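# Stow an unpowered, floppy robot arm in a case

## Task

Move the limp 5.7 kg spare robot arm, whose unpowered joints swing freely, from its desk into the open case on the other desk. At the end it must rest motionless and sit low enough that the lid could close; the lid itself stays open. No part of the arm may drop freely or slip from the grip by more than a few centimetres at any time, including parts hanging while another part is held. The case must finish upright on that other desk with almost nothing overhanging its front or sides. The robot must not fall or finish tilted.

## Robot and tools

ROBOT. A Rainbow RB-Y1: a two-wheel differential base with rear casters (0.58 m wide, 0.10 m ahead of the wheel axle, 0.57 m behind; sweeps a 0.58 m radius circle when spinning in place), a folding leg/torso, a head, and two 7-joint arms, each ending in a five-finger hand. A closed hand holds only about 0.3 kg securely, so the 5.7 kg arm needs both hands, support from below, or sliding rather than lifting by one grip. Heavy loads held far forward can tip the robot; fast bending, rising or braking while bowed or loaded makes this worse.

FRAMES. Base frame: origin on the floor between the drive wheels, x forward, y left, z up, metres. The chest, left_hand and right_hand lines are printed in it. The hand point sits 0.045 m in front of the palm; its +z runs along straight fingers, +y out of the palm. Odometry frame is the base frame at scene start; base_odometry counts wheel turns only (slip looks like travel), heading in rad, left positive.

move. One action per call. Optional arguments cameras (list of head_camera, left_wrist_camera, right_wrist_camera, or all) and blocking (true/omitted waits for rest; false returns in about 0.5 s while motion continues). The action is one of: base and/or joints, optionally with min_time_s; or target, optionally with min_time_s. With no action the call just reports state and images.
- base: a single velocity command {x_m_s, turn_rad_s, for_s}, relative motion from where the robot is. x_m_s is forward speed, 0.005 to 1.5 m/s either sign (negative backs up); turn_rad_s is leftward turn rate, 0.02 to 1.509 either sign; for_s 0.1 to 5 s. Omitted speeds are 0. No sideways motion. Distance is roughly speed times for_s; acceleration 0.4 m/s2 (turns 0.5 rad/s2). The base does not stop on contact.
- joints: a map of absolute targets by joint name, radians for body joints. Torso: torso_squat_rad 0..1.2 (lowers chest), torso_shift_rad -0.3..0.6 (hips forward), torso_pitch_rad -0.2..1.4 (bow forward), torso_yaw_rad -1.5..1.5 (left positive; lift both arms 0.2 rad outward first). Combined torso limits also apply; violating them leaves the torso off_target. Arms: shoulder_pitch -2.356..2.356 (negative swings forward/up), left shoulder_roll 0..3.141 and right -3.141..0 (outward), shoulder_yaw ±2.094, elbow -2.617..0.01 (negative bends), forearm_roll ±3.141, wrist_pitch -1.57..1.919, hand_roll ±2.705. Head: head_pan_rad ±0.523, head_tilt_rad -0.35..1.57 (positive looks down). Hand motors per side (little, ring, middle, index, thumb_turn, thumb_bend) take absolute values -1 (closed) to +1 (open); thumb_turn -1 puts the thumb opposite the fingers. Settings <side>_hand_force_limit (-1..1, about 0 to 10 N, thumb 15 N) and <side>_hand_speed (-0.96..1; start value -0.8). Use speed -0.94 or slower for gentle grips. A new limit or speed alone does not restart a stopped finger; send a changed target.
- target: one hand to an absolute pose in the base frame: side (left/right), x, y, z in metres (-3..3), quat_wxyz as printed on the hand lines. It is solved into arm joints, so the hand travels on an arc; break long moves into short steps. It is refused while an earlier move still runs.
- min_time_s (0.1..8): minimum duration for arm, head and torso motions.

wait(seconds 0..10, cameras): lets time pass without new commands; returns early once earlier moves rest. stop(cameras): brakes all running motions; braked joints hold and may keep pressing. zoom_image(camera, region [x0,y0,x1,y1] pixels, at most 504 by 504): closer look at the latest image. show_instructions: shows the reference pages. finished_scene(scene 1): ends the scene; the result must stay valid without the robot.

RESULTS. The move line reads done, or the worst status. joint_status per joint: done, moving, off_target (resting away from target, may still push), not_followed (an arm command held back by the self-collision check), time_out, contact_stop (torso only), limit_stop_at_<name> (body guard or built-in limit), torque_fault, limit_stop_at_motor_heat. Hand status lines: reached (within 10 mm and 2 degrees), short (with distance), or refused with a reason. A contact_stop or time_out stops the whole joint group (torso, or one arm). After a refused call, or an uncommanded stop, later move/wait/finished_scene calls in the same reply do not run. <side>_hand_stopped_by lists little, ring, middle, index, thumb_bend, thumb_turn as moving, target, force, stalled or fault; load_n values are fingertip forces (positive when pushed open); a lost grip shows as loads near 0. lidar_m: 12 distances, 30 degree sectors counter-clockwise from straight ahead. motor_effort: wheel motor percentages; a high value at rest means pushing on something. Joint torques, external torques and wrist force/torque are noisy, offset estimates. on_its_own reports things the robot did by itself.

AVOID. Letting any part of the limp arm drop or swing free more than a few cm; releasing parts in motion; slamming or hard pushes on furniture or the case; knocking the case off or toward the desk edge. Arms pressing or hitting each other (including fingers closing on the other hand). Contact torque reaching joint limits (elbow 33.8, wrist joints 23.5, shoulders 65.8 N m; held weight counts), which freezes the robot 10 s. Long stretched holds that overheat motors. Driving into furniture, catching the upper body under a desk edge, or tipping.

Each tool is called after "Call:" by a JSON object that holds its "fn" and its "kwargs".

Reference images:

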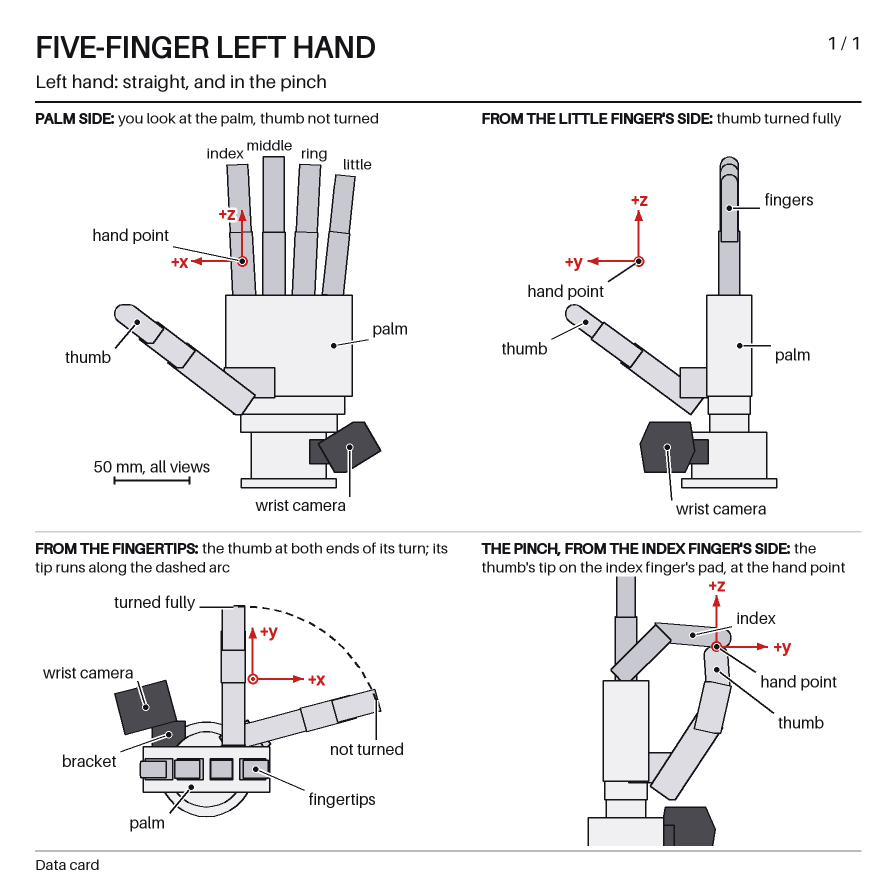

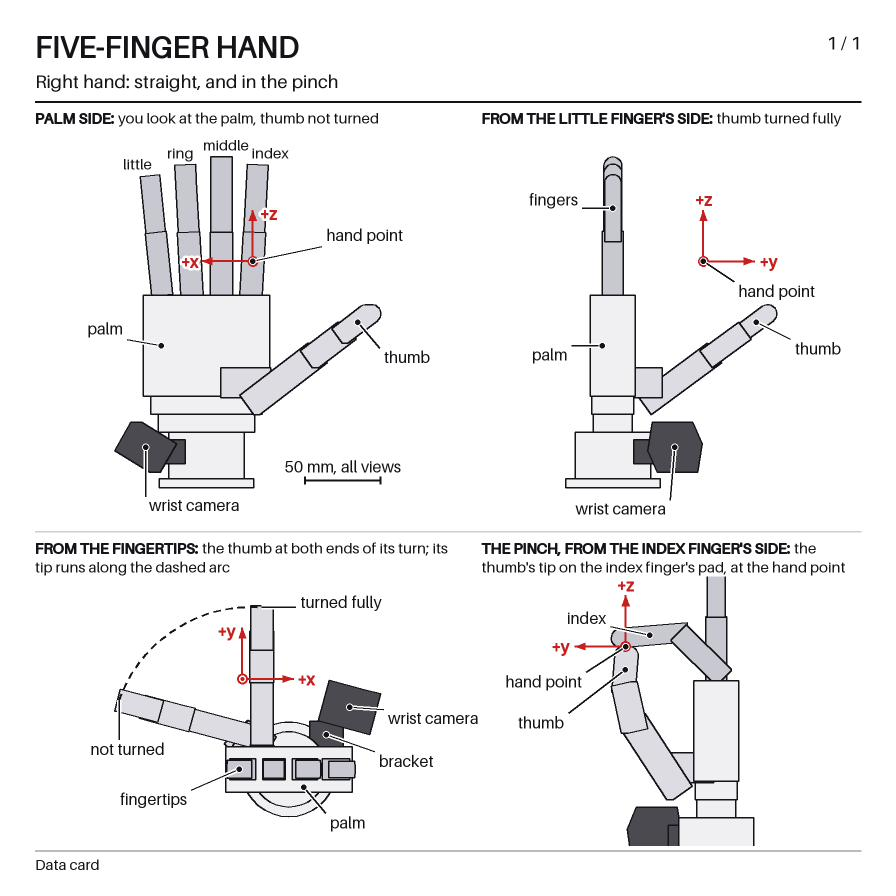

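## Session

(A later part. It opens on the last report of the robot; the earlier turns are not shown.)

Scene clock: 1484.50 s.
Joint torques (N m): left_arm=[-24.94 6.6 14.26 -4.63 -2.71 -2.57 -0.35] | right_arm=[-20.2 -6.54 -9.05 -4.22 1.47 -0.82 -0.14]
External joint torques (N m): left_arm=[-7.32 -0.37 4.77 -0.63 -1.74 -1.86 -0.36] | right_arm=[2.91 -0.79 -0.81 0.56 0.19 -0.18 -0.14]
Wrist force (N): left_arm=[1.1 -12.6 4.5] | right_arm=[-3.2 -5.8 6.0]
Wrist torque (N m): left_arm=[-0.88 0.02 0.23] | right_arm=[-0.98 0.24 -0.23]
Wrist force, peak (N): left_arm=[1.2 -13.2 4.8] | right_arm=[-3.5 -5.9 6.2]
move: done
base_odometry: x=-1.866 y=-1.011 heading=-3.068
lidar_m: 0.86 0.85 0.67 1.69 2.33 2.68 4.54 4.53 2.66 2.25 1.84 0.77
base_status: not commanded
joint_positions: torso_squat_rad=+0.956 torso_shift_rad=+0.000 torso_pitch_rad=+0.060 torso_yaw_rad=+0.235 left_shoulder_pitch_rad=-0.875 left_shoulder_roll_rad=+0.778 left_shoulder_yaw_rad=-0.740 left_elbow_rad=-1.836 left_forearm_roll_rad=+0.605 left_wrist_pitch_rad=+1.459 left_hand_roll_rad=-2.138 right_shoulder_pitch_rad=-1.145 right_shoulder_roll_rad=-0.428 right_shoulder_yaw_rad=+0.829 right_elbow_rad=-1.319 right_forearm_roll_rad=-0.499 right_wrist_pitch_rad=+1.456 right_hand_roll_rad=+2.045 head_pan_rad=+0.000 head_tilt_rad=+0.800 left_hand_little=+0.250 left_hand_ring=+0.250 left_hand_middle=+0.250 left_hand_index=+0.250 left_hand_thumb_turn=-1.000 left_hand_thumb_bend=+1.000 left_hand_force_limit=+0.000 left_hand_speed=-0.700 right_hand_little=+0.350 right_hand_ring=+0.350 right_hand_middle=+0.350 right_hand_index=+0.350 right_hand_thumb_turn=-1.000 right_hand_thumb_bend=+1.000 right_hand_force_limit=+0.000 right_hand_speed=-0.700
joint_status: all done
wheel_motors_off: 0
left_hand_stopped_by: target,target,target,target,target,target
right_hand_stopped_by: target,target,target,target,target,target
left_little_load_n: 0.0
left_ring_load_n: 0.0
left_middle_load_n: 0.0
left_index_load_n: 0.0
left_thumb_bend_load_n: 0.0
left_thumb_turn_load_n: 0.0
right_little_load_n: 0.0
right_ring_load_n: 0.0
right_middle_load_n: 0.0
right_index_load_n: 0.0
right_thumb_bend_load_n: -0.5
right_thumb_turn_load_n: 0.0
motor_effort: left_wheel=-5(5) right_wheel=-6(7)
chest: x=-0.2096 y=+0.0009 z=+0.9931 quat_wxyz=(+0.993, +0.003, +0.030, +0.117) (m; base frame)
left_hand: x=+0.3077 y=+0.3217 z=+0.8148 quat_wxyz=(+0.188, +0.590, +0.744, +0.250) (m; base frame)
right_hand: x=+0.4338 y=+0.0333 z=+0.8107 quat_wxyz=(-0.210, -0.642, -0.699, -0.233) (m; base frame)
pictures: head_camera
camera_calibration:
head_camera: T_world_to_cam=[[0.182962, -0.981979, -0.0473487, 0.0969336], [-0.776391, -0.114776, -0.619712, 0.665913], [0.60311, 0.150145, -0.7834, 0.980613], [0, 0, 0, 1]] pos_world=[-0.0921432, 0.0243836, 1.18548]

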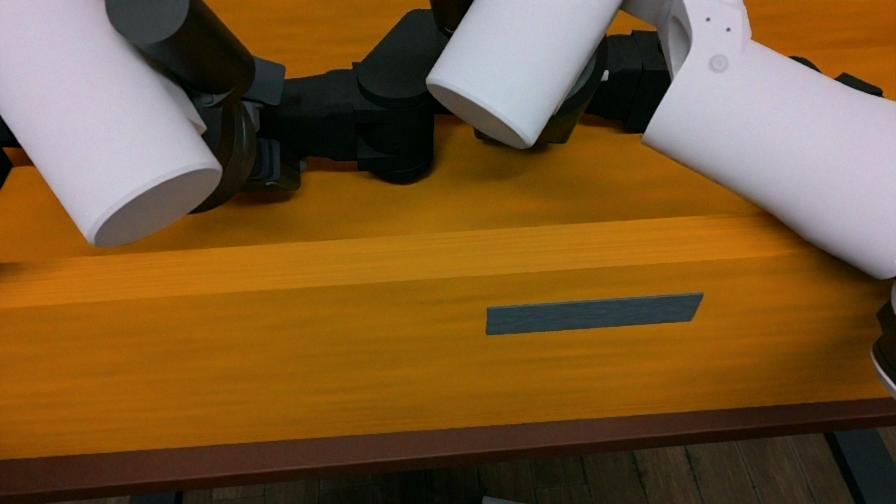

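Call:
{"fn": "move", "kwargs": {"base": {"x_m_s": -0.01, "for_s": 0.9}, "joints": {"torso_squat_rad": 0.937}, "min_time_s": 1.2, "cameras": ["head_camera"]}}

Scene clock: 1493.63 s.
Joint torques (N m): left_arm=[-24.63 6.79 12.18 -4.65 -2.38 -2.05 -0.05] | right_arm=[-20.36 -6.08 -9.03 -4.72 1.41 -0.65 -0.13]
External joint torques (N m): left_arm=[-7.02 -0.19 2.7 -0.66 -1.41 -1.34 -0.06] | right_arm=[2.75 -0.34 -0.79 0.06 0.13 -0.01 -0.13]
Wrist force (N): left_arm=[1.0 -11.2 11.1] | right_arm=[-3.1 -4.9 6.2]
Wrist torque (N m): left_arm=[-0.95 0.39 0.70] | right_arm=[-0.90 0.23 -0.15]
Wrist force, peak (N): left_arm=[0.6 -11.9 13.7] | right_arm=[-3.2 -6.1 6.0]
move: done
base_odometry: x=-1.857 y=-1.011 heading=-3.069
lidar_m: 0.87 0.87 0.68 1.71 2.33 2.69 4.52 4.53 2.68 2.26 1.85 0.77
base_status: done (sent for 0.9 of 0.9 s)
joint_positions: torso_squat_rad=+0.937 torso_shift_rad=+0.000 torso_pitch_rad=+0.060 torso_yaw_rad=+0.235 left_shoulder_pitch_rad=-0.875 left_shoulder_roll_rad=+0.778 left_shoulder_yaw_rad=-0.740 left_elbow_rad=-1.836 left_forearm_roll_rad=+0.605 left_wrist_pitch_rad=+1.459 left_hand_roll_rad=-2.138 right_shoulder_pitch_rad=-1.145 right_shoulder_roll_rad=-0.428 right_shoulder_yaw_rad=+0.829 right_elbow_rad=-1.319 right_forearm_roll_rad=-0.499 right_wrist_pitch_rad=+1.456 right_hand_roll_rad=+2.045 head_pan_rad=+0.000 head_tilt_rad=+0.800 left_hand_little=+0.250 left_hand_ring=+0.250 left_hand_middle=+0.250 left_hand_index=+0.250 left_hand_thumb_turn=-1.000 left_hand_thumb_bend=+1.000 left_hand_force_limit=+0.000 left_hand_speed=-0.700 right_hand_little=+0.350 right_hand_ring=+0.350 right_hand_middle=+0.350 right_hand_index=+0.350 right_hand_thumb_turn=-1.000 right_hand_thumb_bend=+1.000 right_hand_force_limit=+0.000 right_hand_speed=-0.700
joint_status: all done
wheel_motors_off: 0
left_hand_stopped_by: target,target,target,target,target,target
right_hand_stopped_by: target,target,target,target,target,target
left_little_load_n: 2.5
left_ring_load_n: 0.0
left_middle_load_n: 0.0
left_index_load_n: 0.0
left_thumb_bend_load_n: 0.0
left_thumb_turn_load_n: 0.0
right_little_load_n: 0.0
right_ring_load_n: 0.0
right_middle_load_n: 0.0
right_index_load_n: 0.0
right_thumb_bend_load_n: 0.0
right_thumb_turn_load_n: 0.0
motor_effort: left_wheel=-8(18) right_wheel=-2(13)
chest: x=-0.2093 y=+0.0009 z=+1.0039 quat_wxyz=(+0.993, +0.003, +0.030, +0.117) (m; base frame)
left_hand: x=+0.3079 y=+0.3217 z=+0.8255 quat_wxyz=(+0.188, +0.590, +0.744, +0.250) (m; base frame)
right_hand: x=+0.4340 y=+0.0331 z=+0.8211 quat_wxyz=(-0.210, -0.642, -0.699, -0.233) (m; base frame)
pictures: head_camera
camera_calibration:
head_camera: T_world_to_cam=[[0.18294, -0.981979, -0.0474404, 0.097475], [-0.776704, -0.114778, -0.61932, 0.672355], [0.602714, 0.150146, -0.783704, 0.989082], [0, 0, 0, 1]] pos_world=[-0.0917449, 0.0243836, 1.19617]

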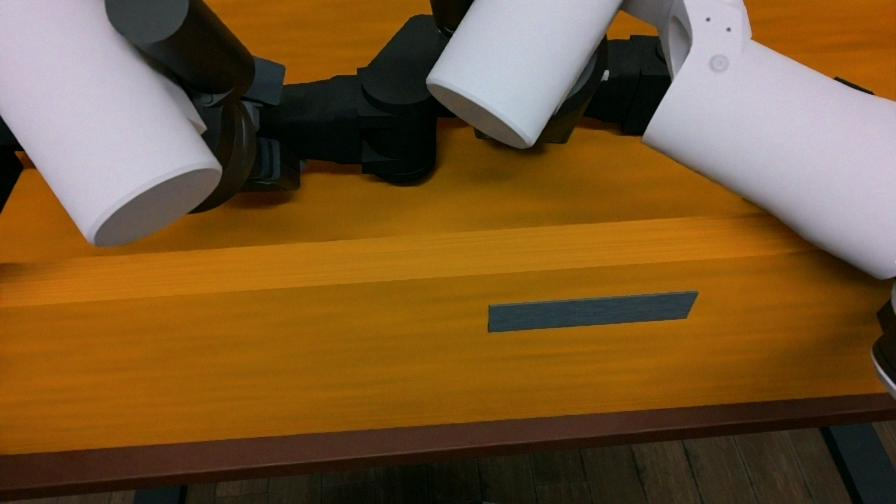

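Call:
{"fn": "move", "kwargs": {"joints": {"left_hand_little": 0.55, "left_hand_ring": 0.5, "left_hand_middle": 0.5, "left_hand_index": 0.5, "right_hand_little": 0.55, "right_hand_ring": 0.55, "right_hand_middle": 0.55, "right_hand_index": 0.55}}}

Call:
{"fn": "move", "kwargs": {"base": {"x_m_s": -0.01, "for_s": 1.0}, "joints": {"torso_squat_rad": 0.915}, "min_time_s": 1.2, "cameras": ["head_camera"]}}

Call:
{"fn": "zoom_image", "kwargs": {"camera": "head_camera", "region": [180, 0, 660, 270]}}

Scene clock: 1502.13 s.
Joint torques (N m): left_arm=[-20.75 6.51 11.79 -4.72 -1.12 -1.37 -0.09] | right_arm=[-20.7 -5.98 -9.28 -4.66 1.41 -0.64 -0.05]
External joint torques (N m): left_arm=[-3.12 -0.46 2.31 -0.73 -0.15 -0.66 -0.09] | right_arm=[2.41 -0.23 -1.04 0.12 0.12 0 -0.05]
Wrist force (N): left_arm=[0.5 -4.0 6.5] | right_arm=[-3.2 -5.1 6.4]
Wrist torque (N m): left_arm=[-0.76 0.08 0.20] | right_arm=[-0.98 0.25 -0.15]
Wrist force, peak (N): left_arm=[1.1 -11.8 12.3] | right_arm=[-3.2 -5.1 6.8]
move: done
base_odometry: x=-1.857 y=-1.011 heading=-3.069
lidar_m: 0.86 0.86 0.67 1.69 2.35 2.69 4.52 4.52 2.65 2.26 1.86 0.77
base_status: not commanded
joint_positions: torso_squat_rad=+0.937 torso_shift_rad=+0.000 torso_pitch_rad=+0.060 torso_yaw_rad=+0.235 left_shoulder_pitch_rad=-0.876 left_shoulder_roll_rad=+0.778 left_shoulder_yaw_rad=-0.740 left_elbow_rad=-1.836 left_forearm_roll_rad=+0.604 left_wrist_pitch_rad=+1.459 left_hand_roll_rad=-2.138 right_shoulder_pitch_rad=-1.145 right_shoulder_roll_rad=-0.428 right_shoulder_yaw_rad=+0.829 right_elbow_rad=-1.319 right_forearm_roll_rad=-0.499 right_wrist_pitch_rad=+1.456 right_hand_roll_rad=+2.045 head_pan_rad=+0.000 head_tilt_rad=+0.800 left_hand_little=+0.550 left_hand_ring=+0.500 left_hand_middle=+0.500 left_hand_index=+0.500 left_hand_thumb_turn=-1.000 left_hand_thumb_bend=+1.000 left_hand_force_limit=+0.000 left_hand_speed=-0.700 right_hand_little=+0.550 right_hand_ring=+0.550 right_hand_middle=+0.550 right_hand_index=+0.550 right_hand_thumb_turn=-1.000 right_hand_thumb_bend=+1.000 right_hand_force_limit=+0.000 right_hand_speed=-0.700
joint_status: all done
wheel_motors_off: 0
left_hand_stopped_by: target,target,target,target,target,target
right_hand_stopped_by: target,target,target,target,target,target
left_little_load_n: 0.0
left_ring_load_n: 0.0
left_middle_load_n: 0.0
left_index_load_n: 0.0
left_thumb_bend_load_n: 0.0
left_thumb_turn_load_n: 0.0
right_little_load_n: 0.0
right_ring_load_n: 0.0
right_middle_load_n: 0.0
right_index_load_n: 0.0
right_thumb_bend_load_n: 0.0
right_thumb_turn_load_n: 0.0
motor_effort: left_wheel=-8(8) right_wheel=-1(3)
chest: x=-0.2094 y=+0.0009 z=+1.0039 quat_wxyz=(+0.993, +0.003, +0.030, +0.117) (m; base frame)
left_hand: x=+0.3082 y=+0.3216 z=+0.8262 quat_wxyz=(+0.189, +0.590, +0.744, +0.251) (m; base frame)
right_hand: x=+0.4340 y=+0.0331 z=+0.8212 quat_wxyz=(-0.210, -0.642, -0.699, -0.233) (m; base frame)
pictures: none

Scene clock: 1503.60 s.
Joint torques (N m): left_arm=[-25.46 6.6 12.69 -4.63 -2.85 -2.45 -0.04] | right_arm=[-22.41 -6.07 -9.09 -5.18 2.05 -0.89 -0.15]
External joint torques (N m): left_arm=[-7.84 -0.37 3.21 -0.64 -1.88 -1.75 -0.05] | right_arm=[0.7 -0.33 -0.85 -0.4 0.77 -0.25 -0.14]
Wrist force (N): left_arm=[1.3 -12.3 12.5] | right_arm=[-3.1 -8.6 8.8]
Wrist torque (N m): left_arm=[-0.90 0.41 0.67] | right_arm=[-1.01 0.03 -0.39]
Wrist force, peak (N): left_arm=[1.0 -14.1 14.5] | right_arm=[-3.1 -9.7 9.7]
move: done
base_odometry: x=-1.847 y=-1.010 heading=-3.069
lidar_m: 0.86 0.87 0.68 1.73 2.35 2.68 4.50 4.51 2.65 2.27 1.89 0.78
base_status: done (sent for 1 of 1 s)
joint_positions: torso_squat_rad=+0.915 torso_shift_rad=+0.000 torso_pitch_rad=+0.061 torso_yaw_rad=+0.235 left_shoulder_pitch_rad=-0.875 left_shoulder_roll_rad=+0.778 left_shoulder_yaw_rad=-0.740 left_elbow_rad=-1.836 left_forearm_roll_rad=+0.605 left_wrist_pitch_rad=+1.459 left_hand_roll_rad=-2.138 right_shoulder_pitch_rad=-1.145 right_shoulder_roll_rad=-0.428 right_shoulder_yaw_rad=+0.829 right_elbow_rad=-1.319 right_forearm_roll_rad=-0.499 right_wrist_pitch_rad=+1.456 right_hand_roll_rad=+2.045 head_pan_rad=+0.000 head_tilt_rad=+0.800 left_hand_little=+0.550 left_hand_ring=+0.500 left_hand_middle=+0.500 left_hand_index=+0.500 left_hand_thumb_turn=-1.000 left_hand_thumb_bend=+1.000 left_hand_force_limit=+0.000 left_hand_speed=-0.700 right_hand_little=+0.550 right_hand_ring=+0.550 right_hand_middle=+0.550 right_hand_index=+0.550 right_hand_thumb_turn=-1.000 right_hand_thumb_bend=+1.000 right_hand_force_limit=+0.000 right_hand_speed=-0.700
joint_status: all done
wheel_motors_off: 0
left_hand_stopped_by: target,target,target,target,target,target
right_hand_stopped_by: target,target,target,target,target,target
left_little_load_n: 2.0
left_ring_load_n: 1.5
left_middle_load_n: 0.0
left_index_load_n: 0.0
left_thumb_bend_load_n: 0.0
left_thumb_turn_load_n: 0.0
right_little_load_n: 2.0
right_ring_load_n: 0.0
right_middle_load_n: 0.0
right_index_load_n: 0.5
right_thumb_bend_load_n: 0.0
right_thumb_turn_load_n: 0.0
motor_effort: left_wheel=-8(19) right_wheel=+2(10)
chest: x=-0.2092 y=+0.0009 z=+1.0162 quat_wxyz=(+0.993, +0.003, +0.030, +0.117) (m; base frame)
left_hand: x=+0.3079 y=+0.3218 z=+0.8375 quat_wxyz=(+0.188, +0.590, +0.744, +0.250) (m; base frame)
right_hand: x=+0.4340 y=+0.0330 z=+0.8329 quat_wxyz=(-0.210, -0.643, -0.699, -0.233) (m; base frame)
pictures: head_camera
camera_calibration:
head_camera: T_world_to_cam=[[0.18293, -0.981979, -0.0474655, 0.0980697], [-0.776792, -0.114776, -0.61921, 0.679908], [0.602603, 0.150143, -0.78379, 0.998755], [0, 0, 0, 1]] pos_world=[-0.0916453, 0.0243836, 1.20847]

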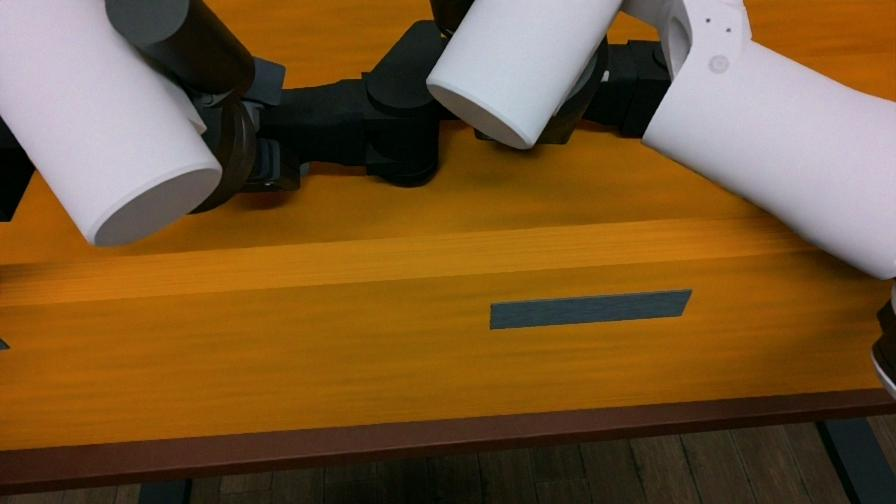

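Scaled by 1.050 from the camera's 896x504 image, which has a finer 1280x720 frame.

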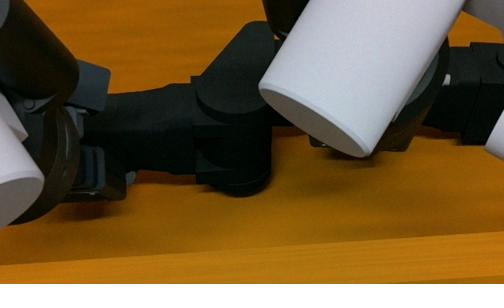

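Call:
{"fn": "move", "kwargs": {"joints": {"left_hand_little": 0.85, "left_hand_ring": 0.85, "left_hand_middle": 0.85, "left_hand_index": 0.85, "right_hand_little": 0.85, "right_hand_ring": 0.85, "right_hand_middle": 0.85, "right_hand_index": 0.85}}}

Call:
{"fn": "move", "kwargs": {"base": {"x_m_s": -0.01, "for_s": 1.2}, "joints": {"torso_squat_rad": 0.888}, "min_time_s": 1.5, "cameras": ["head_camera"]}}

Call:
{"fn": "zoom_image", "kwargs": {"camera": "head_camera", "region": [180, 0, 660, 270]}}

Scene clock: 1510.97 s.
Joint torques (N m): left_arm=[-20.71 6.49 11.68 -4.74 -1.12 -1.47 -0.07] | right_arm=[-16.27 -3.47 -7.2 -4.32 -1.54 0.45 -0.09]
External joint torques (N m): left_arm=[-3.09 -0.49 2.2 -0.76 -0.16 -0.76 -0.08] | right_arm=[6.85 2.29 1.05 0.46 -2.83 1.09 -0.09]
Wrist force (N): left_arm=[1.3 -4.0 6.7] | right_arm=[-3.7 4.6 1.3]
Wrist torque (N m): left_arm=[-0.77 -0.04 0.23] | right_arm=[-1.32 0.31 -0.03]
Wrist force, peak (N): left_arm=[1.1 -13.0 13.0] | right_arm=[-3.7 -8.9 9.3]
move: off_target
base_odometry: x=-1.847 y=-1.010 heading=-3.069
lidar_m: 0.87 0.87 0.67 1.72 2.34 2.67 4.51 4.52 2.67 2.26 1.88 0.78
base_status: not commanded
joint_positions: torso_squat_rad=+0.915 torso_shift_rad=+0.000 torso_pitch_rad=+0.060 torso_yaw_rad=+0.235 left_shoulder_pitch_rad=-0.876 left_shoulder_roll_rad=+0.778 left_shoulder_yaw_rad=-0.740 left_elbow_rad=-1.836 left_forearm_roll_rad=+0.604 left_wrist_pitch_rad=+1.459 left_hand_roll_rad=-2.138 right_shoulder_pitch_rad=-1.146 right_shoulder_roll_rad=-0.428 right_shoulder_yaw_rad=+0.829 right_elbow_rad=-1.319 right_forearm_roll_rad=-0.498 right_wrist_pitch_rad=+1.455 right_hand_roll_rad=+2.045 head_pan_rad=+0.000 head_tilt_rad=+0.800 left_hand_little=+0.850 left_hand_ring=+0.850 left_hand_middle=+0.850 left_hand_index=+0.850 left_hand_thumb_turn=-1.000 left_hand_thumb_bend=+1.000 left_hand_force_limit=+0.000 left_hand_speed=-0.700 right_hand_little=+0.850 right_hand_ring=+0.850 right_hand_middle=+0.818 right_hand_index=+0.850 right_hand_thumb_turn=-1.000 right_hand_thumb_bend=+1.000 right_hand_force_limit=+0.000 right_hand_speed=-0.700
joint_status: right_hand_middle off_target (ended at +0.818, target +0.850); the others done
wheel_motors_off: 0
left_hand_stopped_by: target,target,target,target,target,target
right_hand_stopped_by: target,target,stalled,target,target,target
left_little_load_n: 0.0
left_ring_load_n: 0.0
left_middle_load_n: 0.0
left_index_load_n: 0.5
left_thumb_bend_load_n: 0.0
left_thumb_turn_load_n: 0.0
right_little_load_n: 0.0
right_ring_load_n: 0.0
right_middle_load_n: -15.0
right_index_load_n: -0.5
right_thumb_bend_load_n: 0.0
right_thumb_turn_load_n: 0.0
motor_effort: left_wheel=-8(9) right_wheel=+2(3)
chest: x=-0.2095 y=+0.0009 z=+1.0162 quat_wxyz=(+0.993, +0.003, +0.030, +0.117) (m; base frame)
left_hand: x=+0.3082 y=+0.3216 z=+0.8387 quat_wxyz=(+0.189, +0.590, +0.744, +0.251) (m; base frame)
right_hand: x=+0.4344 y=+0.0331 z=+0.8347 quat_wxyz=(-0.211, -0.642, -0.699, -0.234) (m; base frame)
pictures: none

Scene clock: 1512.77 s.
Joint torques (N m): left_arm=[-20.21 6.64 11.66 -4.49 -1.13 -1.24 -0.13] | right_arm=[-20.09 -3.78 -6.99 -4.48 1.12 -0.24 -0.12]
External joint torques (N m): left_arm=[-2.58 -0.34 2.17 -0.5 -0.16 -0.53 -0.13] | right_arm=[3.02 1.97 1.25 0.29 -0.16 0.4 -0.12]
Wrist force (N): left_arm=[0.5 -4.1 6.0] | right_arm=[-3.0 -4.8 6.2]
Wrist torque (N m): left_arm=[-0.74 0.05 0.16] | right_arm=[-0.91 0.22 -0.14]
Wrist force, peak (N): left_arm=[0.7 -4.3 7.0] | right_arm=[-3.5 -5.1 6.5]
move: done
base_odometry: x=-1.836 y=-1.009 heading=-3.070
lidar_m: 0.88 0.88 0.70 1.73 2.34 2.68 4.49 4.51 2.67 2.27 1.90 0.80
base_status: done (sent for 1.2 of 1.2 s)
joint_positions: torso_squat_rad=+0.888 torso_shift_rad=+0.000 torso_pitch_rad=+0.060 torso_yaw_rad=+0.235 left_shoulder_pitch_rad=-0.876 left_shoulder_roll_rad=+0.778 left_shoulder_yaw_rad=-0.740 left_elbow_rad=-1.836 left_forearm_roll_rad=+0.604 left_wrist_pitch_rad=+1.459 left_hand_roll_rad=-2.138 right_shoulder_pitch_rad=-1.145 right_shoulder_roll_rad=-0.428 right_shoulder_yaw_rad=+0.829 right_elbow_rad=-1.319 right_forearm_roll_rad=-0.499 right_wrist_pitch_rad=+1.455 right_hand_roll_rad=+2.045 head_pan_rad=+0.000 head_tilt_rad=+0.800 left_hand_little=+0.850 left_hand_ring=+0.850 left_hand_middle=+0.850 left_hand_index=+0.850 left_hand_thumb_turn=-1.000 left_hand_thumb_bend=+1.000 left_hand_force_limit=+0.000 left_hand_speed=-0.700 right_hand_little=+0.850 right_hand_ring=+0.850 right_hand_middle=+0.819 right_hand_index=+0.850 right_hand_thumb_turn=-1.000 right_hand_thumb_bend=+1.000 right_hand_force_limit=+0.000 right_hand_speed=-0.700
joint_status: all done
wheel_motors_off: 0
left_hand_stopped_by: target,target,target,target,target,target
right_hand_stopped_by: target,target,stalled,target,target,target
left_little_load_n: 0.0
left_ring_load_n: 0.0
left_middle_load_n: 0.0
left_index_load_n: 0.0
left_thumb_bend_load_n: 0.0
left_thumb_turn_load_n: 0.0
right_little_load_n: 0.0
right_ring_load_n: 0.0
right_middle_load_n: 0.0
right_index_load_n: 0.0
right_thumb_bend_load_n: 0.0
right_thumb_turn_load_n: 0.0
motor_effort: left_wheel=-10(24) right_wheel=+4(9)
chest: x=-0.2094 y=+0.0009 z=+1.0310 quat_wxyz=(+0.993, +0.003, +0.030, +0.117) (m; base frame)
left_hand: x=+0.3083 y=+0.3216 z=+0.8535 quat_wxyz=(+0.189, +0.590, +0.744, +0.251) (m; base frame)
right_hand: x=+0.4342 y=+0.0329 z=+0.8486 quat_wxyz=(-0.210, -0.643, -0.699, -0.233) (m; base frame)
pictures: head_camera
camera_calibration:
head_camera: T_world_to_cam=[[0.182884, -0.981989, -0.0474505, 0.0988093], [-0.776545, -0.114686, -0.619536, 0.689323], [0.602936, 0.150151, -0.783532, 1.01033], [0, 0, 0, 1]] pos_world=[-0.091944, 0.0243837, 1.22338]

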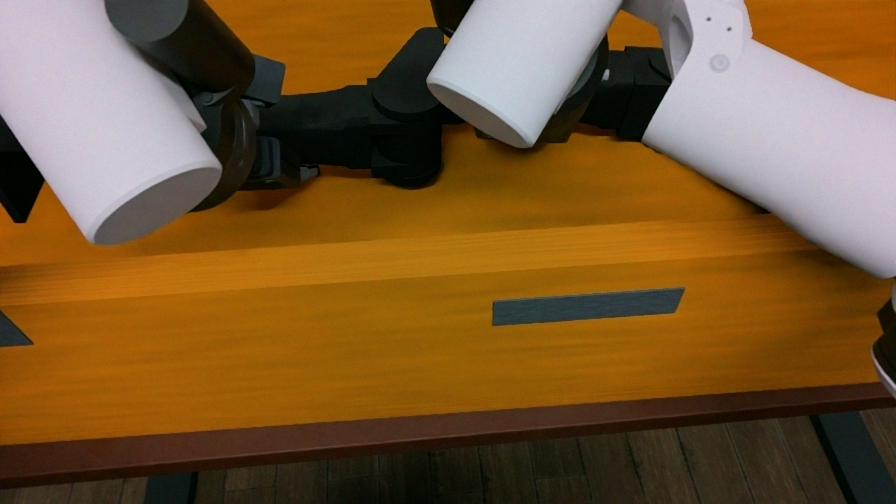

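Scaled by 1.050 from the camera's 896x504 image, which has a finer 1280x720 frame.

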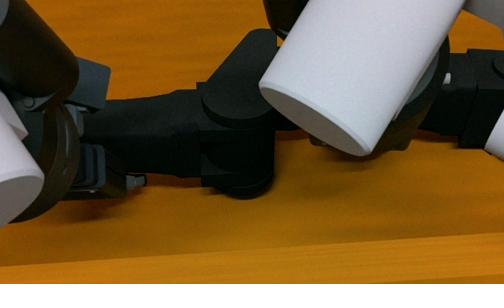

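Call:
{"fn": "move", "kwargs": {"base": {"x_m_s": -0.015, "for_s": 1.4}, "joints": {"torso_squat_rad": 0.84, "left_hand_little": 1, "left_hand_ring": 1, "left_hand_middle": 1, "left_hand_index": 1, "right_hand_little": 1, "right_hand_ring": 1, "right_hand_middle": 1, "right_hand_index": 1}, "min_time_s": 2, "cameras": ["head_camera"]}}

Scene clock: 1520.37 s.
Joint torques (N m): left_arm=[-20.37 6.63 11.38 -4.34 -1.06 -1.31 -0.08] | right_arm=[-20.69 -3.84 -7.01 -4.92 1.22 -0.34 -0.09]
External joint torques (N m): left_arm=[-2.74 -0.34 1.89 -0.36 -0.09 -0.61 -0.09] | right_arm=[2.42 1.91 1.23 -0.15 -0.06 0.3 -0.08]
Wrist force (N): left_arm=[0.7 -4.1 6.5] | right_arm=[-3.0 -5.1 6.0]
Wrist torque (N m): left_arm=[-0.75 0.03 0.14] | right_arm=[-0.94 0.22 -0.17]
Wrist force, peak (N): left_arm=[1.0 -4.3 7.0] | right_arm=[-3.0 -5.3 6.7]
move: done
base_odometry: x=-1.815 y=-1.008 heading=-3.071
lidar_m: 0.91 0.91 0.70 1.76 2.33 2.67 4.47 4.49 2.68 2.28 1.93 0.79
base_status: done (sent for 1.4 of 1.4 s)
joint_positions: torso_squat_rad=+0.840 torso_shift_rad=+0.000 torso_pitch_rad=+0.060 torso_yaw_rad=+0.235 left_shoulder_pitch_rad=-0.876 left_shoulder_roll_rad=+0.778 left_shoulder_yaw_rad=-0.740 left_elbow_rad=-1.836 left_forearm_roll_rad=+0.604 left_wrist_pitch_rad=+1.459 left_hand_roll_rad=-2.138 right_shoulder_pitch_rad=-1.145 right_shoulder_roll_rad=-0.428 right_shoulder_yaw_rad=+0.829 right_elbow_rad=-1.319 right_forearm_roll_rad=-0.499 right_wrist_pitch_rad=+1.455 right_hand_roll_rad=+2.045 head_pan_rad=+0.000 head_tilt_rad=+0.800 left_hand_little=+1.000 left_hand_ring=+1.000 left_hand_middle=+1.000 left_hand_index=+1.000 left_hand_thumb_turn=-1.000 left_hand_thumb_bend=+1.000 left_hand_force_limit=+0.000 left_hand_speed=-0.700 right_hand_little=+1.000 right_hand_ring=+1.000 right_hand_middle=+1.000 right_hand_index=+1.000 right_hand_thumb_turn=-1.000 right_hand_thumb_bend=+1.000 right_hand_force_limit=+0.000 right_hand_speed=-0.700
joint_status: all done
wheel_motors_off: 0
left_hand_stopped_by: target,target,target,target,target,target
right_hand_stopped_by: target,target,target,target,target,target
left_little_load_n: 0.0
left_ring_load_n: 0.0
left_middle_load_n: 0.0
left_index_load_n: 0.0
left_thumb_bend_load_n: 0.0
left_thumb_turn_load_n: 0.0
right_little_load_n: 0.0
right_ring_load_n: 0.0
right_middle_load_n: 0.0
right_index_load_n: 0.5
right_thumb_bend_load_n: 0.0
right_thumb_turn_load_n: 0.0
motor_effort: left_wheel=-10(26) right_wheel=+6(11)
chest: x=-0.2094 y=+0.0010 z=+1.0566 quat_wxyz=(+0.993, +0.003, +0.030, +0.117) (m; base frame)
left_hand: x=+0.3083 y=+0.3216 z=+0.8791 quat_wxyz=(+0.189, +0.590, +0.744, +0.251) (m; base frame)
right_hand: x=+0.4342 y=+0.0328 z=+0.8740 quat_wxyz=(-0.210, -0.643, -0.699, -0.233) (m; base frame)
pictures: head_camera
camera_calibration:
head_camera: T_world_to_cam=[[0.182869, -0.981991, -0.0474624, 0.100033], [-0.776548, -0.114667, -0.619536, 0.70512], [0.602936, 0.15015, -0.783532, 1.03031], [0, 0, 0, 1]] pos_world=[-0.091944, 0.0243837, 1.24888]

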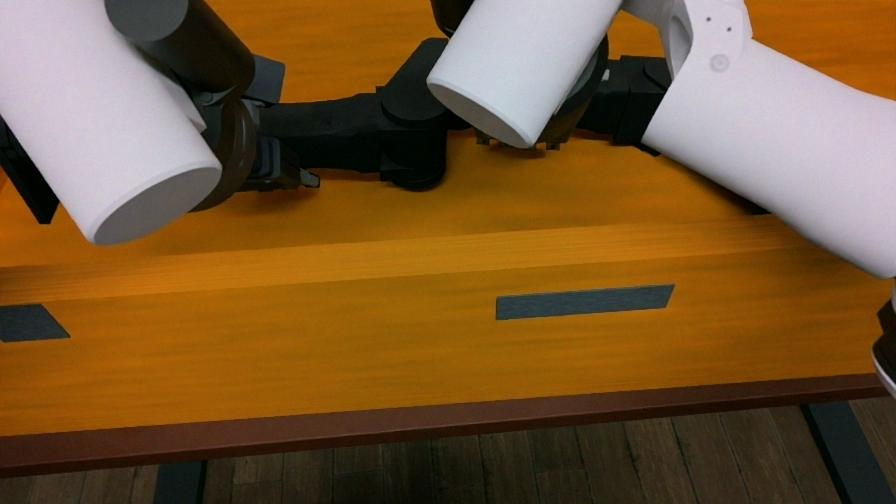

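Call:
{"fn": "move", "kwargs": {"base": {"x_m_s": -0.03, "for_s": 1.4}, "joints": {"torso_squat_rad": 0.72}, "min_time_s": 2, "cameras": ["head_camera"]}}

Call:
{"fn": "move", "kwargs": {"base": {"x_m_s": -0.03, "for_s": 1.6}, "joints": {"torso_squat_rad": 0.58}, "min_time_s": 2, "cameras": ["head_camera"]}}

Scene clock: 1528.97 s.
Joint torques (N m): left_arm=[-20.09 6.57 11.19 -4.36 -0.99 -1.23 -0.1] | right_arm=[-20.51 -3.93 -7.09 -4.97 1.22 -0.26 -0.12]
External joint torques (N m): left_arm=[-2.47 -0.4 1.7 -0.37 -0.02 -0.53 -0.1] | right_arm=[2.6 1.82 1.15 -0.19 -0.06 0.38 -0.12]
Wrist force (N): left_arm=[0.5 -4.5 6.2] | right_arm=[-3.2 -4.8 6.2]
Wrist torque (N m): left_arm=[-0.83 0.07 0.16] | right_arm=[-0.89 0.23 -0.17]
Wrist force, peak (N): left_arm=[0.5 -4.3 7.1] | right_arm=[-3.6 -4.8 7.1]
move: done
base_odometry: x=-1.773 y=-1.005 heading=-3.072
lidar_m: 0.95 0.94 0.73 1.85 2.32 2.65 4.46 4.45 2.70 2.29 2.04 0.84
base_status: done (sent for 1.4 of 1.4 s)
joint_positions: torso_squat_rad=+0.720 torso_shift_rad=+0.000 torso_pitch_rad=+0.060 torso_yaw_rad=+0.235 left_shoulder_pitch_rad=-0.876 left_shoulder_roll_rad=+0.778 left_shoulder_yaw_rad=-0.740 left_elbow_rad=-1.836 left_forearm_roll_rad=+0.604 left_wrist_pitch_rad=+1.459 left_hand_roll_rad=-2.138 right_shoulder_pitch_rad=-1.145 right_shoulder_roll_rad=-0.428 right_shoulder_yaw_rad=+0.829 right_elbow_rad=-1.319 right_forearm_roll_rad=-0.499 right_wrist_pitch_rad=+1.455 right_hand_roll_rad=+2.045 head_pan_rad=+0.000 head_tilt_rad=+0.800 left_hand_little=+1.000 left_hand_ring=+1.000 left_hand_middle=+1.000 left_hand_index=+1.000 left_hand_thumb_turn=-1.000 left_hand_thumb_bend=+1.000 left_hand_force_limit=+0.000 left_hand_speed=-0.700 right_hand_little=+1.000 right_hand_ring=+1.000 right_hand_middle=+1.000 right_hand_index=+1.000 right_hand_thumb_turn=-1.000 right_hand_thumb_bend=+1.000 right_hand_force_limit=+0.000 right_hand_speed=-0.700
joint_status: all done
wheel_motors_off: 0
left_hand_stopped_by: target,target,target,target,target,target
right_hand_stopped_by: target,target,target,target,target,target
left_little_load_n: 0.0
left_ring_load_n: 0.5
left_middle_load_n: 0.0
left_index_load_n: 0.0
left_thumb_bend_load_n: 0.0
left_thumb_turn_load_n: 0.0
right_little_load_n: 0.5
right_ring_load_n: 0.0
right_middle_load_n: 0.0
right_index_load_n: 0.0
right_thumb_bend_load_n: 0.0
right_thumb_turn_load_n: 0.0
motor_effort: left_wheel=-11(30) right_wheel=+7(14)
chest: x=-0.2094 y=+0.0010 z=+1.1156 quat_wxyz=(+0.993, +0.003, +0.030, +0.117) (m; base frame)
left_hand: x=+0.3083 y=+0.3216 z=+0.9382 quat_wxyz=(+0.189, +0.590, +0.744, +0.251) (m; base frame)
right_hand: x=+0.4342 y=+0.0329 z=+0.9331 quat_wxyz=(-0.210, -0.643, -0.699, -0.233) (m; base frame)
pictures: head_camera
camera_calibration:
head_camera: T_world_to_cam=[[0.182869, -0.981991, -0.0474624, 0.102936], [-0.776548, -0.114667, -0.619536, 0.741746], [0.602936, 0.15015, -0.783532, 1.0766], [0, 0, 0, 1]] pos_world=[-0.091944, 0.0244837, 1.30798]

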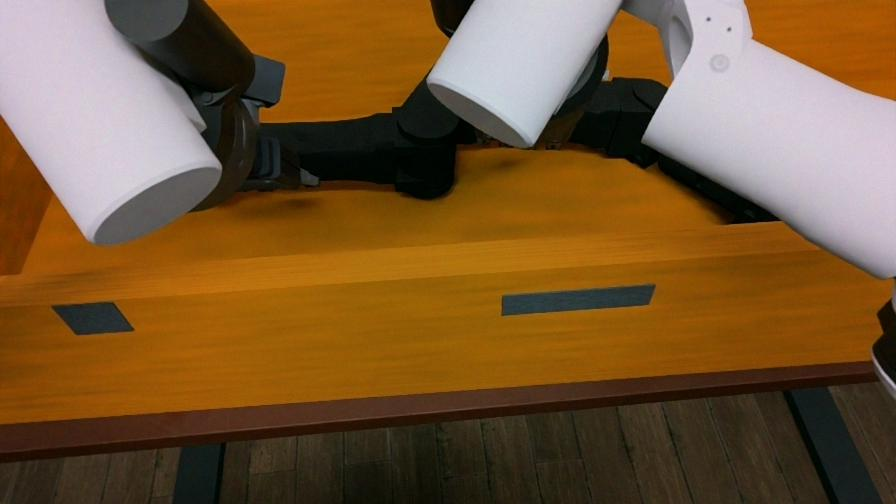

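Scene clock: 1531.33 s.
Joint torques (N m): left_arm=[-20.15 6.55 11.03 -4.2 -0.97 -1.29 -0.14] | right_arm=[-21.06 -3.93 -6.89 -5.04 1.17 -0.37 -0.15]
External joint torques (N m): left_arm=[-2.52 -0.43 1.55 -0.21 0 -0.58 -0.15] | right_arm=[2.05 1.82 1.35 -0.27 -0.11 0.27 -0.15]
Wrist force (N): left_arm=[0.6 -4.3 6.2] | right_arm=[-2.9 -5.1 6.2]
Wrist torque (N m): left_arm=[-0.75 0.06 0.14] | right_arm=[-0.96 0.18 -0.14]
Wrist force, peak (N): left_arm=[0.4 -4.4 7.1] | right_arm=[-3.3 -4.8 6.7]
move: done
base_odometry: x=-1.725 y=-1.001 heading=-3.073
lidar_m: 0.99 0.99 0.74 1.92 2.31 2.63 4.40 4.42 2.72 2.31 2.15 0.88
base_status: done (sent for 1.6 of 1.6 s)
joint_positions: torso_squat_rad=+0.580 torso_shift_rad=+0.000 torso_pitch_rad=+0.060 torso_yaw_rad=+0.235 left_shoulder_pitch_rad=-0.876 left_shoulder_roll_rad=+0.778 left_shoulder_yaw_rad=-0.740 left_elbow_rad=-1.836 left_forearm_roll_rad=+0.604 left_wrist_pitch_rad=+1.459 left_hand_roll_rad=-2.138 right_shoulder_pitch_rad=-1.145 right_shoulder_roll_rad=-0.428 right_shoulder_yaw_rad=+0.829 right_elbow_rad=-1.319 right_forearm_roll_rad=-0.499 right_wrist_pitch_rad=+1.455 right_hand_roll_rad=+2.045 head_pan_rad=+0.000 head_tilt_rad=+0.800 left_hand_little=+1.000 left_hand_ring=+1.000 left_hand_middle=+1.000 left_hand_index=+1.000 left_hand_thumb_turn=-1.000 left_hand_thumb_bend=+1.000 left_hand_force_limit=+0.000 left_hand_speed=-0.700 right_hand_little=+1.000 right_hand_ring=+1.000 right_hand_middle=+1.000 right_hand_index=+1.000 right_hand_thumb_turn=-1.000 right_hand_thumb_bend=+1.000 right_hand_force_limit=+0.000 right_hand_speed=-0.700
joint_status: all done
wheel_motors_off: 0
left_hand_stopped_by: target,target,target,target,target,target
right_hand_stopped_by: target,target,target,target,target,target
left_little_load_n: 0.0
left_ring_load_n: 0.0
left_middle_load_n: 0.0
left_index_load_n: 0.0
left_thumb_bend_load_n: 0.0
left_thumb_turn_load_n: 0.0
right_little_load_n: 0.0
right_ring_load_n: 0.0
right_middle_load_n: 0.0
right_index_load_n: 0.0
right_thumb_bend_load_n: -0.5
right_thumb_turn_load_n: 0.0
motor_effort: left_wheel=-11(26) right_wheel=+8(16)
chest: x=-0.2094 y=+0.0011 z=+1.1749 quat_wxyz=(+0.993, +0.003, +0.030, +0.117) (m; base frame)
left_hand: x=+0.3083 y=+0.3217 z=+0.9975 quat_wxyz=(+0.189, +0.590, +0.744, +0.251) (m; base frame)
right_hand: x=+0.4341 y=+0.0329 z=+0.9924 quat_wxyz=(-0.210, -0.643, -0.699, -0.233) (m; base frame)
pictures: head_camera
camera_calibration:
head_camera: T_world_to_cam=[[0.182876, -0.981991, -0.0474343, 0.105708], [-0.776497, -0.114678, -0.619598, 0.778512], [0.603, 0.150142, -0.783485, 1.12293], [0, 0, 0, 1]] pos_world=[-0.0919438, 0.0244837, 1.36718]

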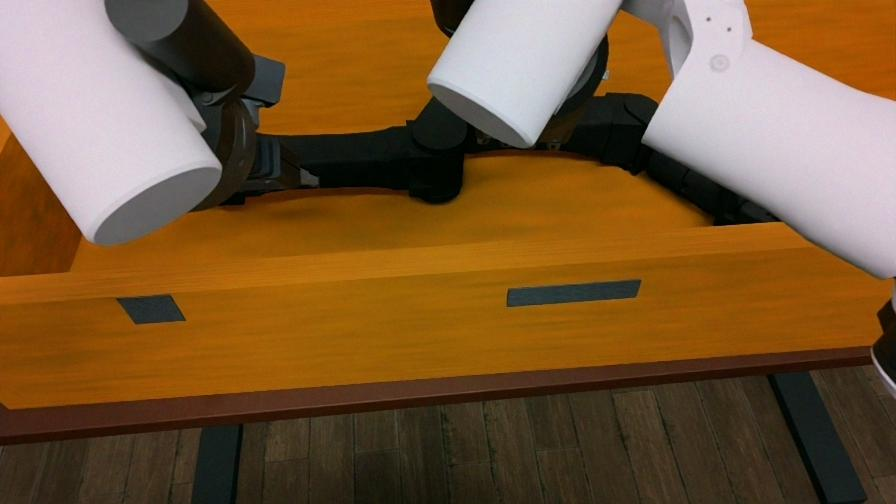

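Call:
{"fn": "move", "kwargs": {"joints": {"torso_squat_rad": 0.25, "torso_pitch_rad": 0.0}, "min_time_s": 2}}

Call:
{"fn": "move", "kwargs": {"base": {"x_m_s": -0.2, "for_s": 2.5}, "joints": {"head_tilt_rad": 0.7}, "cameras": ["head_camera"]}}

Call:
{"fn": "zoom_image", "kwargs": {"camera": "head_camera", "region": [200, 0, 700, 400]}}

Scene clock: 1538.87 s.
Joint torques (N m): left_arm=[-20.48 6.51 11.31 -4 -1.12 -1.31 -0.15] | right_arm=[-21.01 -4.33 -7.37 -4.58 1.33 -0.32 -0.06]
External joint torques (N m): left_arm=[-2.32 -0.21 1.69 -0.27 -0.09 -0.54 -0.15] | right_arm=[2.31 2.05 1.08 -0.19 -0.03 0.35 -0.05]
Wrist force (N): left_arm=[0.6 -4.8 6.0] | right_arm=[-2.8 -5.0 6.0]
Wrist torque (N m): left_arm=[-0.82 0.04 0.19] | right_arm=[-0.88 0.19 -0.14]
Wrist force, peak (N): left_arm=[1.0 -4.5 6.7] | right_arm=[-3.0 -5.2 6.9]
move: done
base_odometry: x=-1.725 y=-1.001 heading=-3.073
lidar_m: 0.99 0.99 0.74 1.92 2.30 2.64 4.41 4.42 2.73 2.31 2.14 0.88
base_status: not commanded
joint_positions: torso_squat_rad=+0.250 torso_shift_rad=+0.000 torso_pitch_rad=+0.000 torso_yaw_rad=+0.235 left_shoulder_pitch_rad=-0.876 left_shoulder_roll_rad=+0.778 left_shoulder_yaw_rad=-0.740 left_elbow_rad=-1.836 left_forearm_roll_rad=+0.604 left_wrist_pitch_rad=+1.459 left_hand_roll_rad=-2.138 right_shoulder_pitch_rad=-1.145 right_shoulder_roll_rad=-0.428 right_shoulder_yaw_rad=+0.829 right_elbow_rad=-1.319 right_forearm_roll_rad=-0.499 right_wrist_pitch_rad=+1.455 right_hand_roll_rad=+2.045 head_pan_rad=+0.000 head_tilt_rad=+0.800 left_hand_little=+1.000 left_hand_ring=+1.000 left_hand_middle=+1.000 left_hand_index=+1.000 left_hand_thumb_turn=-1.000 left_hand_thumb_bend=+1.000 left_hand_force_limit=+0.000 left_hand_speed=-0.700 right_hand_little=+1.000 right_hand_ring=+1.000 right_hand_middle=+1.000 right_hand_index=+1.000 right_hand_thumb_turn=-1.000 right_hand_thumb_bend=+1.000 right_hand_force_limit=+0.000 right_hand_speed=-0.700
joint_status: all done
wheel_motors_off: 0
left_hand_stopped_by: target,target,target,target,target,target
right_hand_stopped_by: target,target,target,target,target,target
left_little_load_n: 0.0
left_ring_load_n: 0.0
left_middle_load_n: 0.0
left_index_load_n: 0.0
left_thumb_bend_load_n: 0.0
left_thumb_turn_load_n: 0.0
right_little_load_n: 0.0
right_ring_load_n: 0.0
right_middle_load_n: 0.0
right_index_load_n: 0.0
right_thumb_bend_load_n: 0.0
right_thumb_turn_load_n: 0.0
motor_effort: left_wheel=-11(12) right_wheel=+7(10)
chest: x=-0.2280 y=+0.0012 z=+1.2682 quat_wxyz=(+0.993, -0.001, +0.000, +0.117) (m; base frame)
left_hand: x=+0.2994 y=+0.3218 z=+1.1221 quat_wxyz=(+0.211, +0.582, +0.738, +0.268) (m; base frame)
right_hand: x=+0.4254 y=+0.0330 z=+1.1245 quat_wxyz=(-0.231, -0.635, -0.692, -0.252) (m; base frame)
pictures: none

Scene clock: 1542.23 s.
Joint torques (N m): left_arm=[-20.52 6.63 11.12 -3.87 -0.97 -1.33 -0.17] | right_arm=[-21.2 -4.41 -7.37 -4.79 1.35 -0.29 -0.19]
External joint torques (N m): left_arm=[-2.36 -0.09 1.5 -0.15 0.06 -0.55 -0.18] | right_arm=[2.12 1.97 1.08 -0.4 -0.01 0.38 -0.19]
Wrist force (N): left_arm=[0.6 -4.7 6.8] | right_arm=[-2.9 -5.3 5.9]
Wrist torque (N m): left_arm=[-0.82 0.06 0.16] | right_arm=[-0.93 0.21 -0.14]
Wrist force, peak (N): left_arm=[0.4 -4.9 6.9] | right_arm=[-3.2 -5.0 7.0]
move: done
base_odometry: x=-1.226 y=-0.967 heading=-3.074
lidar_m: 1.48 1.08 1.67 2.17 2.16 2.48 3.95 3.96 2.89 2.44 2.44 1.32
base_status: done (sent for 2.5 of 2.5 s)
joint_positions: torso_squat_rad=+0.250 torso_shift_rad=+0.000 torso_pitch_rad=+0.000 torso_yaw_rad=+0.235 left_shoulder_pitch_rad=-0.876 left_shoulder_roll_rad=+0.778 left_shoulder_yaw_rad=-0.740 left_elbow_rad=-1.836 left_forearm_roll_rad=+0.604 left_wrist_pitch_rad=+1.459 left_hand_roll_rad=-2.138 right_shoulder_pitch_rad=-1.145 right_shoulder_roll_rad=-0.428 right_shoulder_yaw_rad=+0.829 right_elbow_rad=-1.319 right_forearm_roll_rad=-0.499 right_wrist_pitch_rad=+1.455 right_hand_roll_rad=+2.045 head_pan_rad=+0.000 head_tilt_rad=+0.700 left_hand_little=+1.000 left_hand_ring=+1.000 left_hand_middle=+1.000 left_hand_index=+1.000 left_hand_thumb_turn=-1.000 left_hand_thumb_bend=+1.000 left_hand_force_limit=+0.000 left_hand_speed=-0.700 right_hand_little=+1.000 right_hand_ring=+1.000 right_hand_middle=+1.000 right_hand_index=+1.000 right_hand_thumb_turn=-1.000 right_hand_thumb_bend=+1.000 right_hand_force_limit=+0.000 right_hand_speed=-0.700
joint_status: all done
wheel_motors_off: 0
left_hand_stopped_by: target,target,target,target,target,target
right_hand_stopped_by: target,target,target,target,target,target
left_little_load_n: 0.0
left_ring_load_n: 0.0
left_middle_load_n: 0.0
left_index_load_n: 0.0
left_thumb_bend_load_n: 0.0
left_thumb_turn_load_n: 0.0
right_little_load_n: 0.0
right_ring_load_n: 0.0
right_middle_load_n: 0.0
right_index_load_n: 0.0
right_thumb_bend_load_n: 0.0
right_thumb_turn_load_n: 0.0
motor_effort: left_wheel=-11(35) right_wheel=+8(17)
chest: x=-0.2281 y=+0.0012 z=+1.2682 quat_wxyz=(+0.993, -0.001, +0.000, +0.117) (m; base frame)
left_hand: x=+0.2994 y=+0.3218 z=+1.1222 quat_wxyz=(+0.211, +0.582, +0.738, +0.268) (m; base frame)
right_hand: x=+0.4253 y=+0.0330 z=+1.1246 quat_wxyz=(-0.231, -0.635, -0.692, -0.252) (m; base frame)
pictures: head_camera
camera_calibration:
head_camera: T_world_to_cam=[[0.189391, -0.981045, -0.0410039, 0.107831], [-0.669673, -0.0985148, -0.736093, 1.00659], [0.718101, 0.166869, -0.675638, 1.08105], [0, 0, 0, 1]] pos_world=[-0.122642, 0.0245571, 1.47576]

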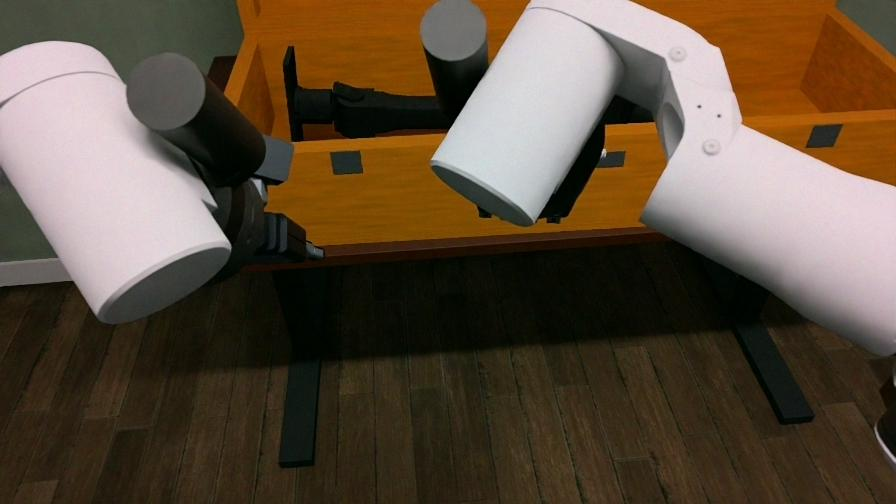

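Scaled by 1.008 from the camera's 896x504 image, which has a finer 1280x720 frame.

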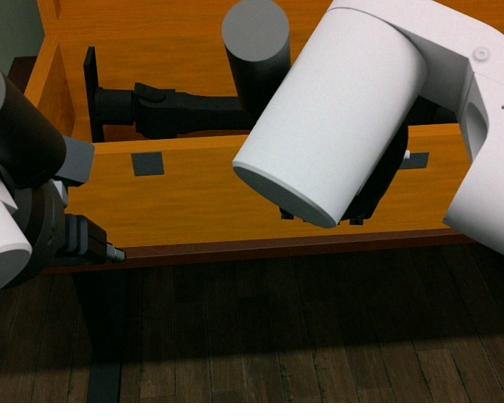

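Call:
{"fn": "move", "kwargs": {"joints": {"left_shoulder_pitch_rad": 0.1, "left_shoulder_roll_rad": 0.5, "left_shoulder_yaw_rad": 0, "left_elbow_rad": -0.8, "right_shoulder_pitch_rad": 0.1, "right_shoulder_roll_rad": -0.5, "right_shoulder_yaw_rad": 0, "right_elbow_rad": -0.8, "torso_yaw_rad": 0.07, "torso_squat_rad": 0.1}, "min_time_s": 3, "cameras": ["head_camera"]}}

Scene clock: 1558.23 s.
Joint torques (N m): left_arm=[-3.69 9.36 4.81 -1.94 -0.13 0.51 -0.08] | right_arm=[-1.92 -11.86 -4.24 -2.4 0.49 1.14 -0.17]
External joint torques (N m): left_arm=[-0.8 -1.77 2.18 0.95 -0.02 -0.58 -0.1] | right_arm=[0.77 0.73 -1.55 0.34 0.01 -0.04 -0.15]
Wrist force (N): left_arm=[-2.1 0.3 5.7] | right_arm=[0.4 -0.4 6.0]
Wrist torque (N m): left_arm=[-0.39 0.23 -0.11] | right_arm=[-0.51 0.01 0.16]
Wrist force, peak (N): left_arm=[0.4 -4.9 6.6] | right_arm=[-3.4 -5.2 6.4]
move: done
base_odometry: x=-1.226 y=-0.967 heading=-3.074
lidar_m: 1.47 1.08 1.67 2.16 2.16 2.50 3.93 3.96 2.89 2.43 2.43 1.32
base_status: not commanded
joint_positions: torso_squat_rad=+0.100 torso_shift_rad=+0.000 torso_pitch_rad=+0.000 torso_yaw_rad=+0.070 left_shoulder_pitch_rad=+0.100 left_shoulder_roll_rad=+0.500 left_shoulder_yaw_rad=+0.000 left_elbow_rad=-0.800 left_forearm_roll_rad=+0.604 left_wrist_pitch_rad=+1.459 left_hand_roll_rad=-2.138 right_shoulder_pitch_rad=+0.100 right_shoulder_roll_rad=-0.500 right_shoulder_yaw_rad=+0.000 right_elbow_rad=-0.800 right_forearm_roll_rad=-0.499 right_wrist_pitch_rad=+1.456 right_hand_roll_rad=+2.045 head_pan_rad=+0.000 head_tilt_rad=+0.700 left_hand_little=+1.000 left_hand_ring=+1.000 left_hand_middle=+1.000 left_hand_index=+1.000 left_hand_thumb_turn=-1.000 left_hand_thumb_bend=+1.000 left_hand_force_limit=+0.000 left_hand_speed=-0.700 right_hand_little=+1.000 right_hand_ring=+1.000 right_hand_middle=+1.000 right_hand_index=+1.000 right_hand_thumb_turn=-1.000 right_hand_thumb_bend=+1.000 right_hand_force_limit=+0.000 right_hand_speed=-0.700
joint_status: all done
wheel_motors_off: 0
left_hand_stopped_by: target,target,target,target,target,target
right_hand_stopped_by: target,target,target,target,target,target
left_little_load_n: 0.0
left_ring_load_n: 0.0
left_middle_load_n: 0.0
left_index_load_n: 0.0
left_thumb_bend_load_n: 0.0
left_thumb_turn_load_n: 0.0
right_little_load_n: 0.0
right_ring_load_n: 0.0
right_middle_load_n: 0.0
right_index_load_n: 0.0
right_thumb_bend_load_n: 0.0
right_thumb_turn_load_n: -0.5
motor_effort: left_wheel=-11(12) right_wheel=+8(11)
chest: x=-0.2280 y=+0.0012 z=+1.2864 quat_wxyz=(+0.999, -0.001, +0.000, +0.035) (m; base frame)
left_hand: x=-0.2946 y=+0.4604 z=+0.7104 quat_wxyz=(-0.285, +0.017, +0.950, -0.129) (m; base frame)
right_hand: x=-0.2382 y=-0.4911 z=+0.7235 quat_wxyz=(+0.049, -0.945, -0.061, +0.317) (m; base frame)
pictures: head_camera
camera_calibration:
head_camera: T_world_to_cam=[[0.0257296, -0.998827, -0.0410201, 0.0712821], [-0.67676, 0.0127968, -0.736093, 1.01835], [0.735754, 0.0467002, -0.675637, 1.09754], [0, 0, 0, 1]] pos_world=[-0.120177, 0.00691157, 1.49406]

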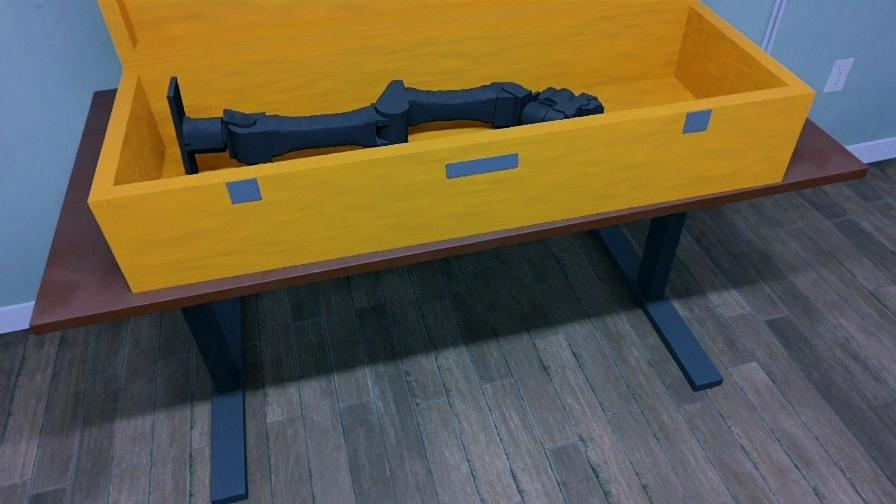

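Call:
{"fn": "zoom_image", "kwargs": {"camera": "head_camera", "region": [80, 40, 400, 220]}}

Call:
{"fn": "zoom_image", "kwargs": {"camera": "head_camera", "region": [340, 40, 660, 220]}}

Scaled by 1.575 from the camera's 896x504 image, which has a finer 1280x720 frame.

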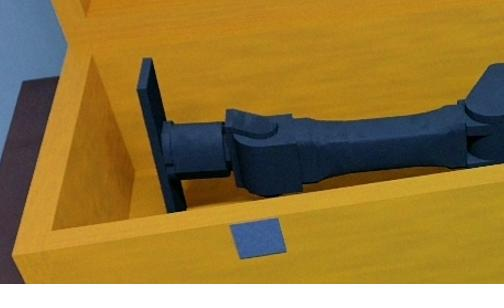

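Scaled by 1.575 from the camera's 896x504 image, which has a finer 1280x720 frame.

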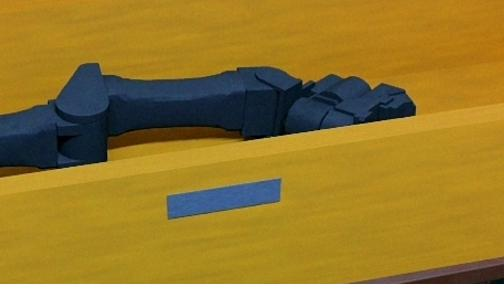

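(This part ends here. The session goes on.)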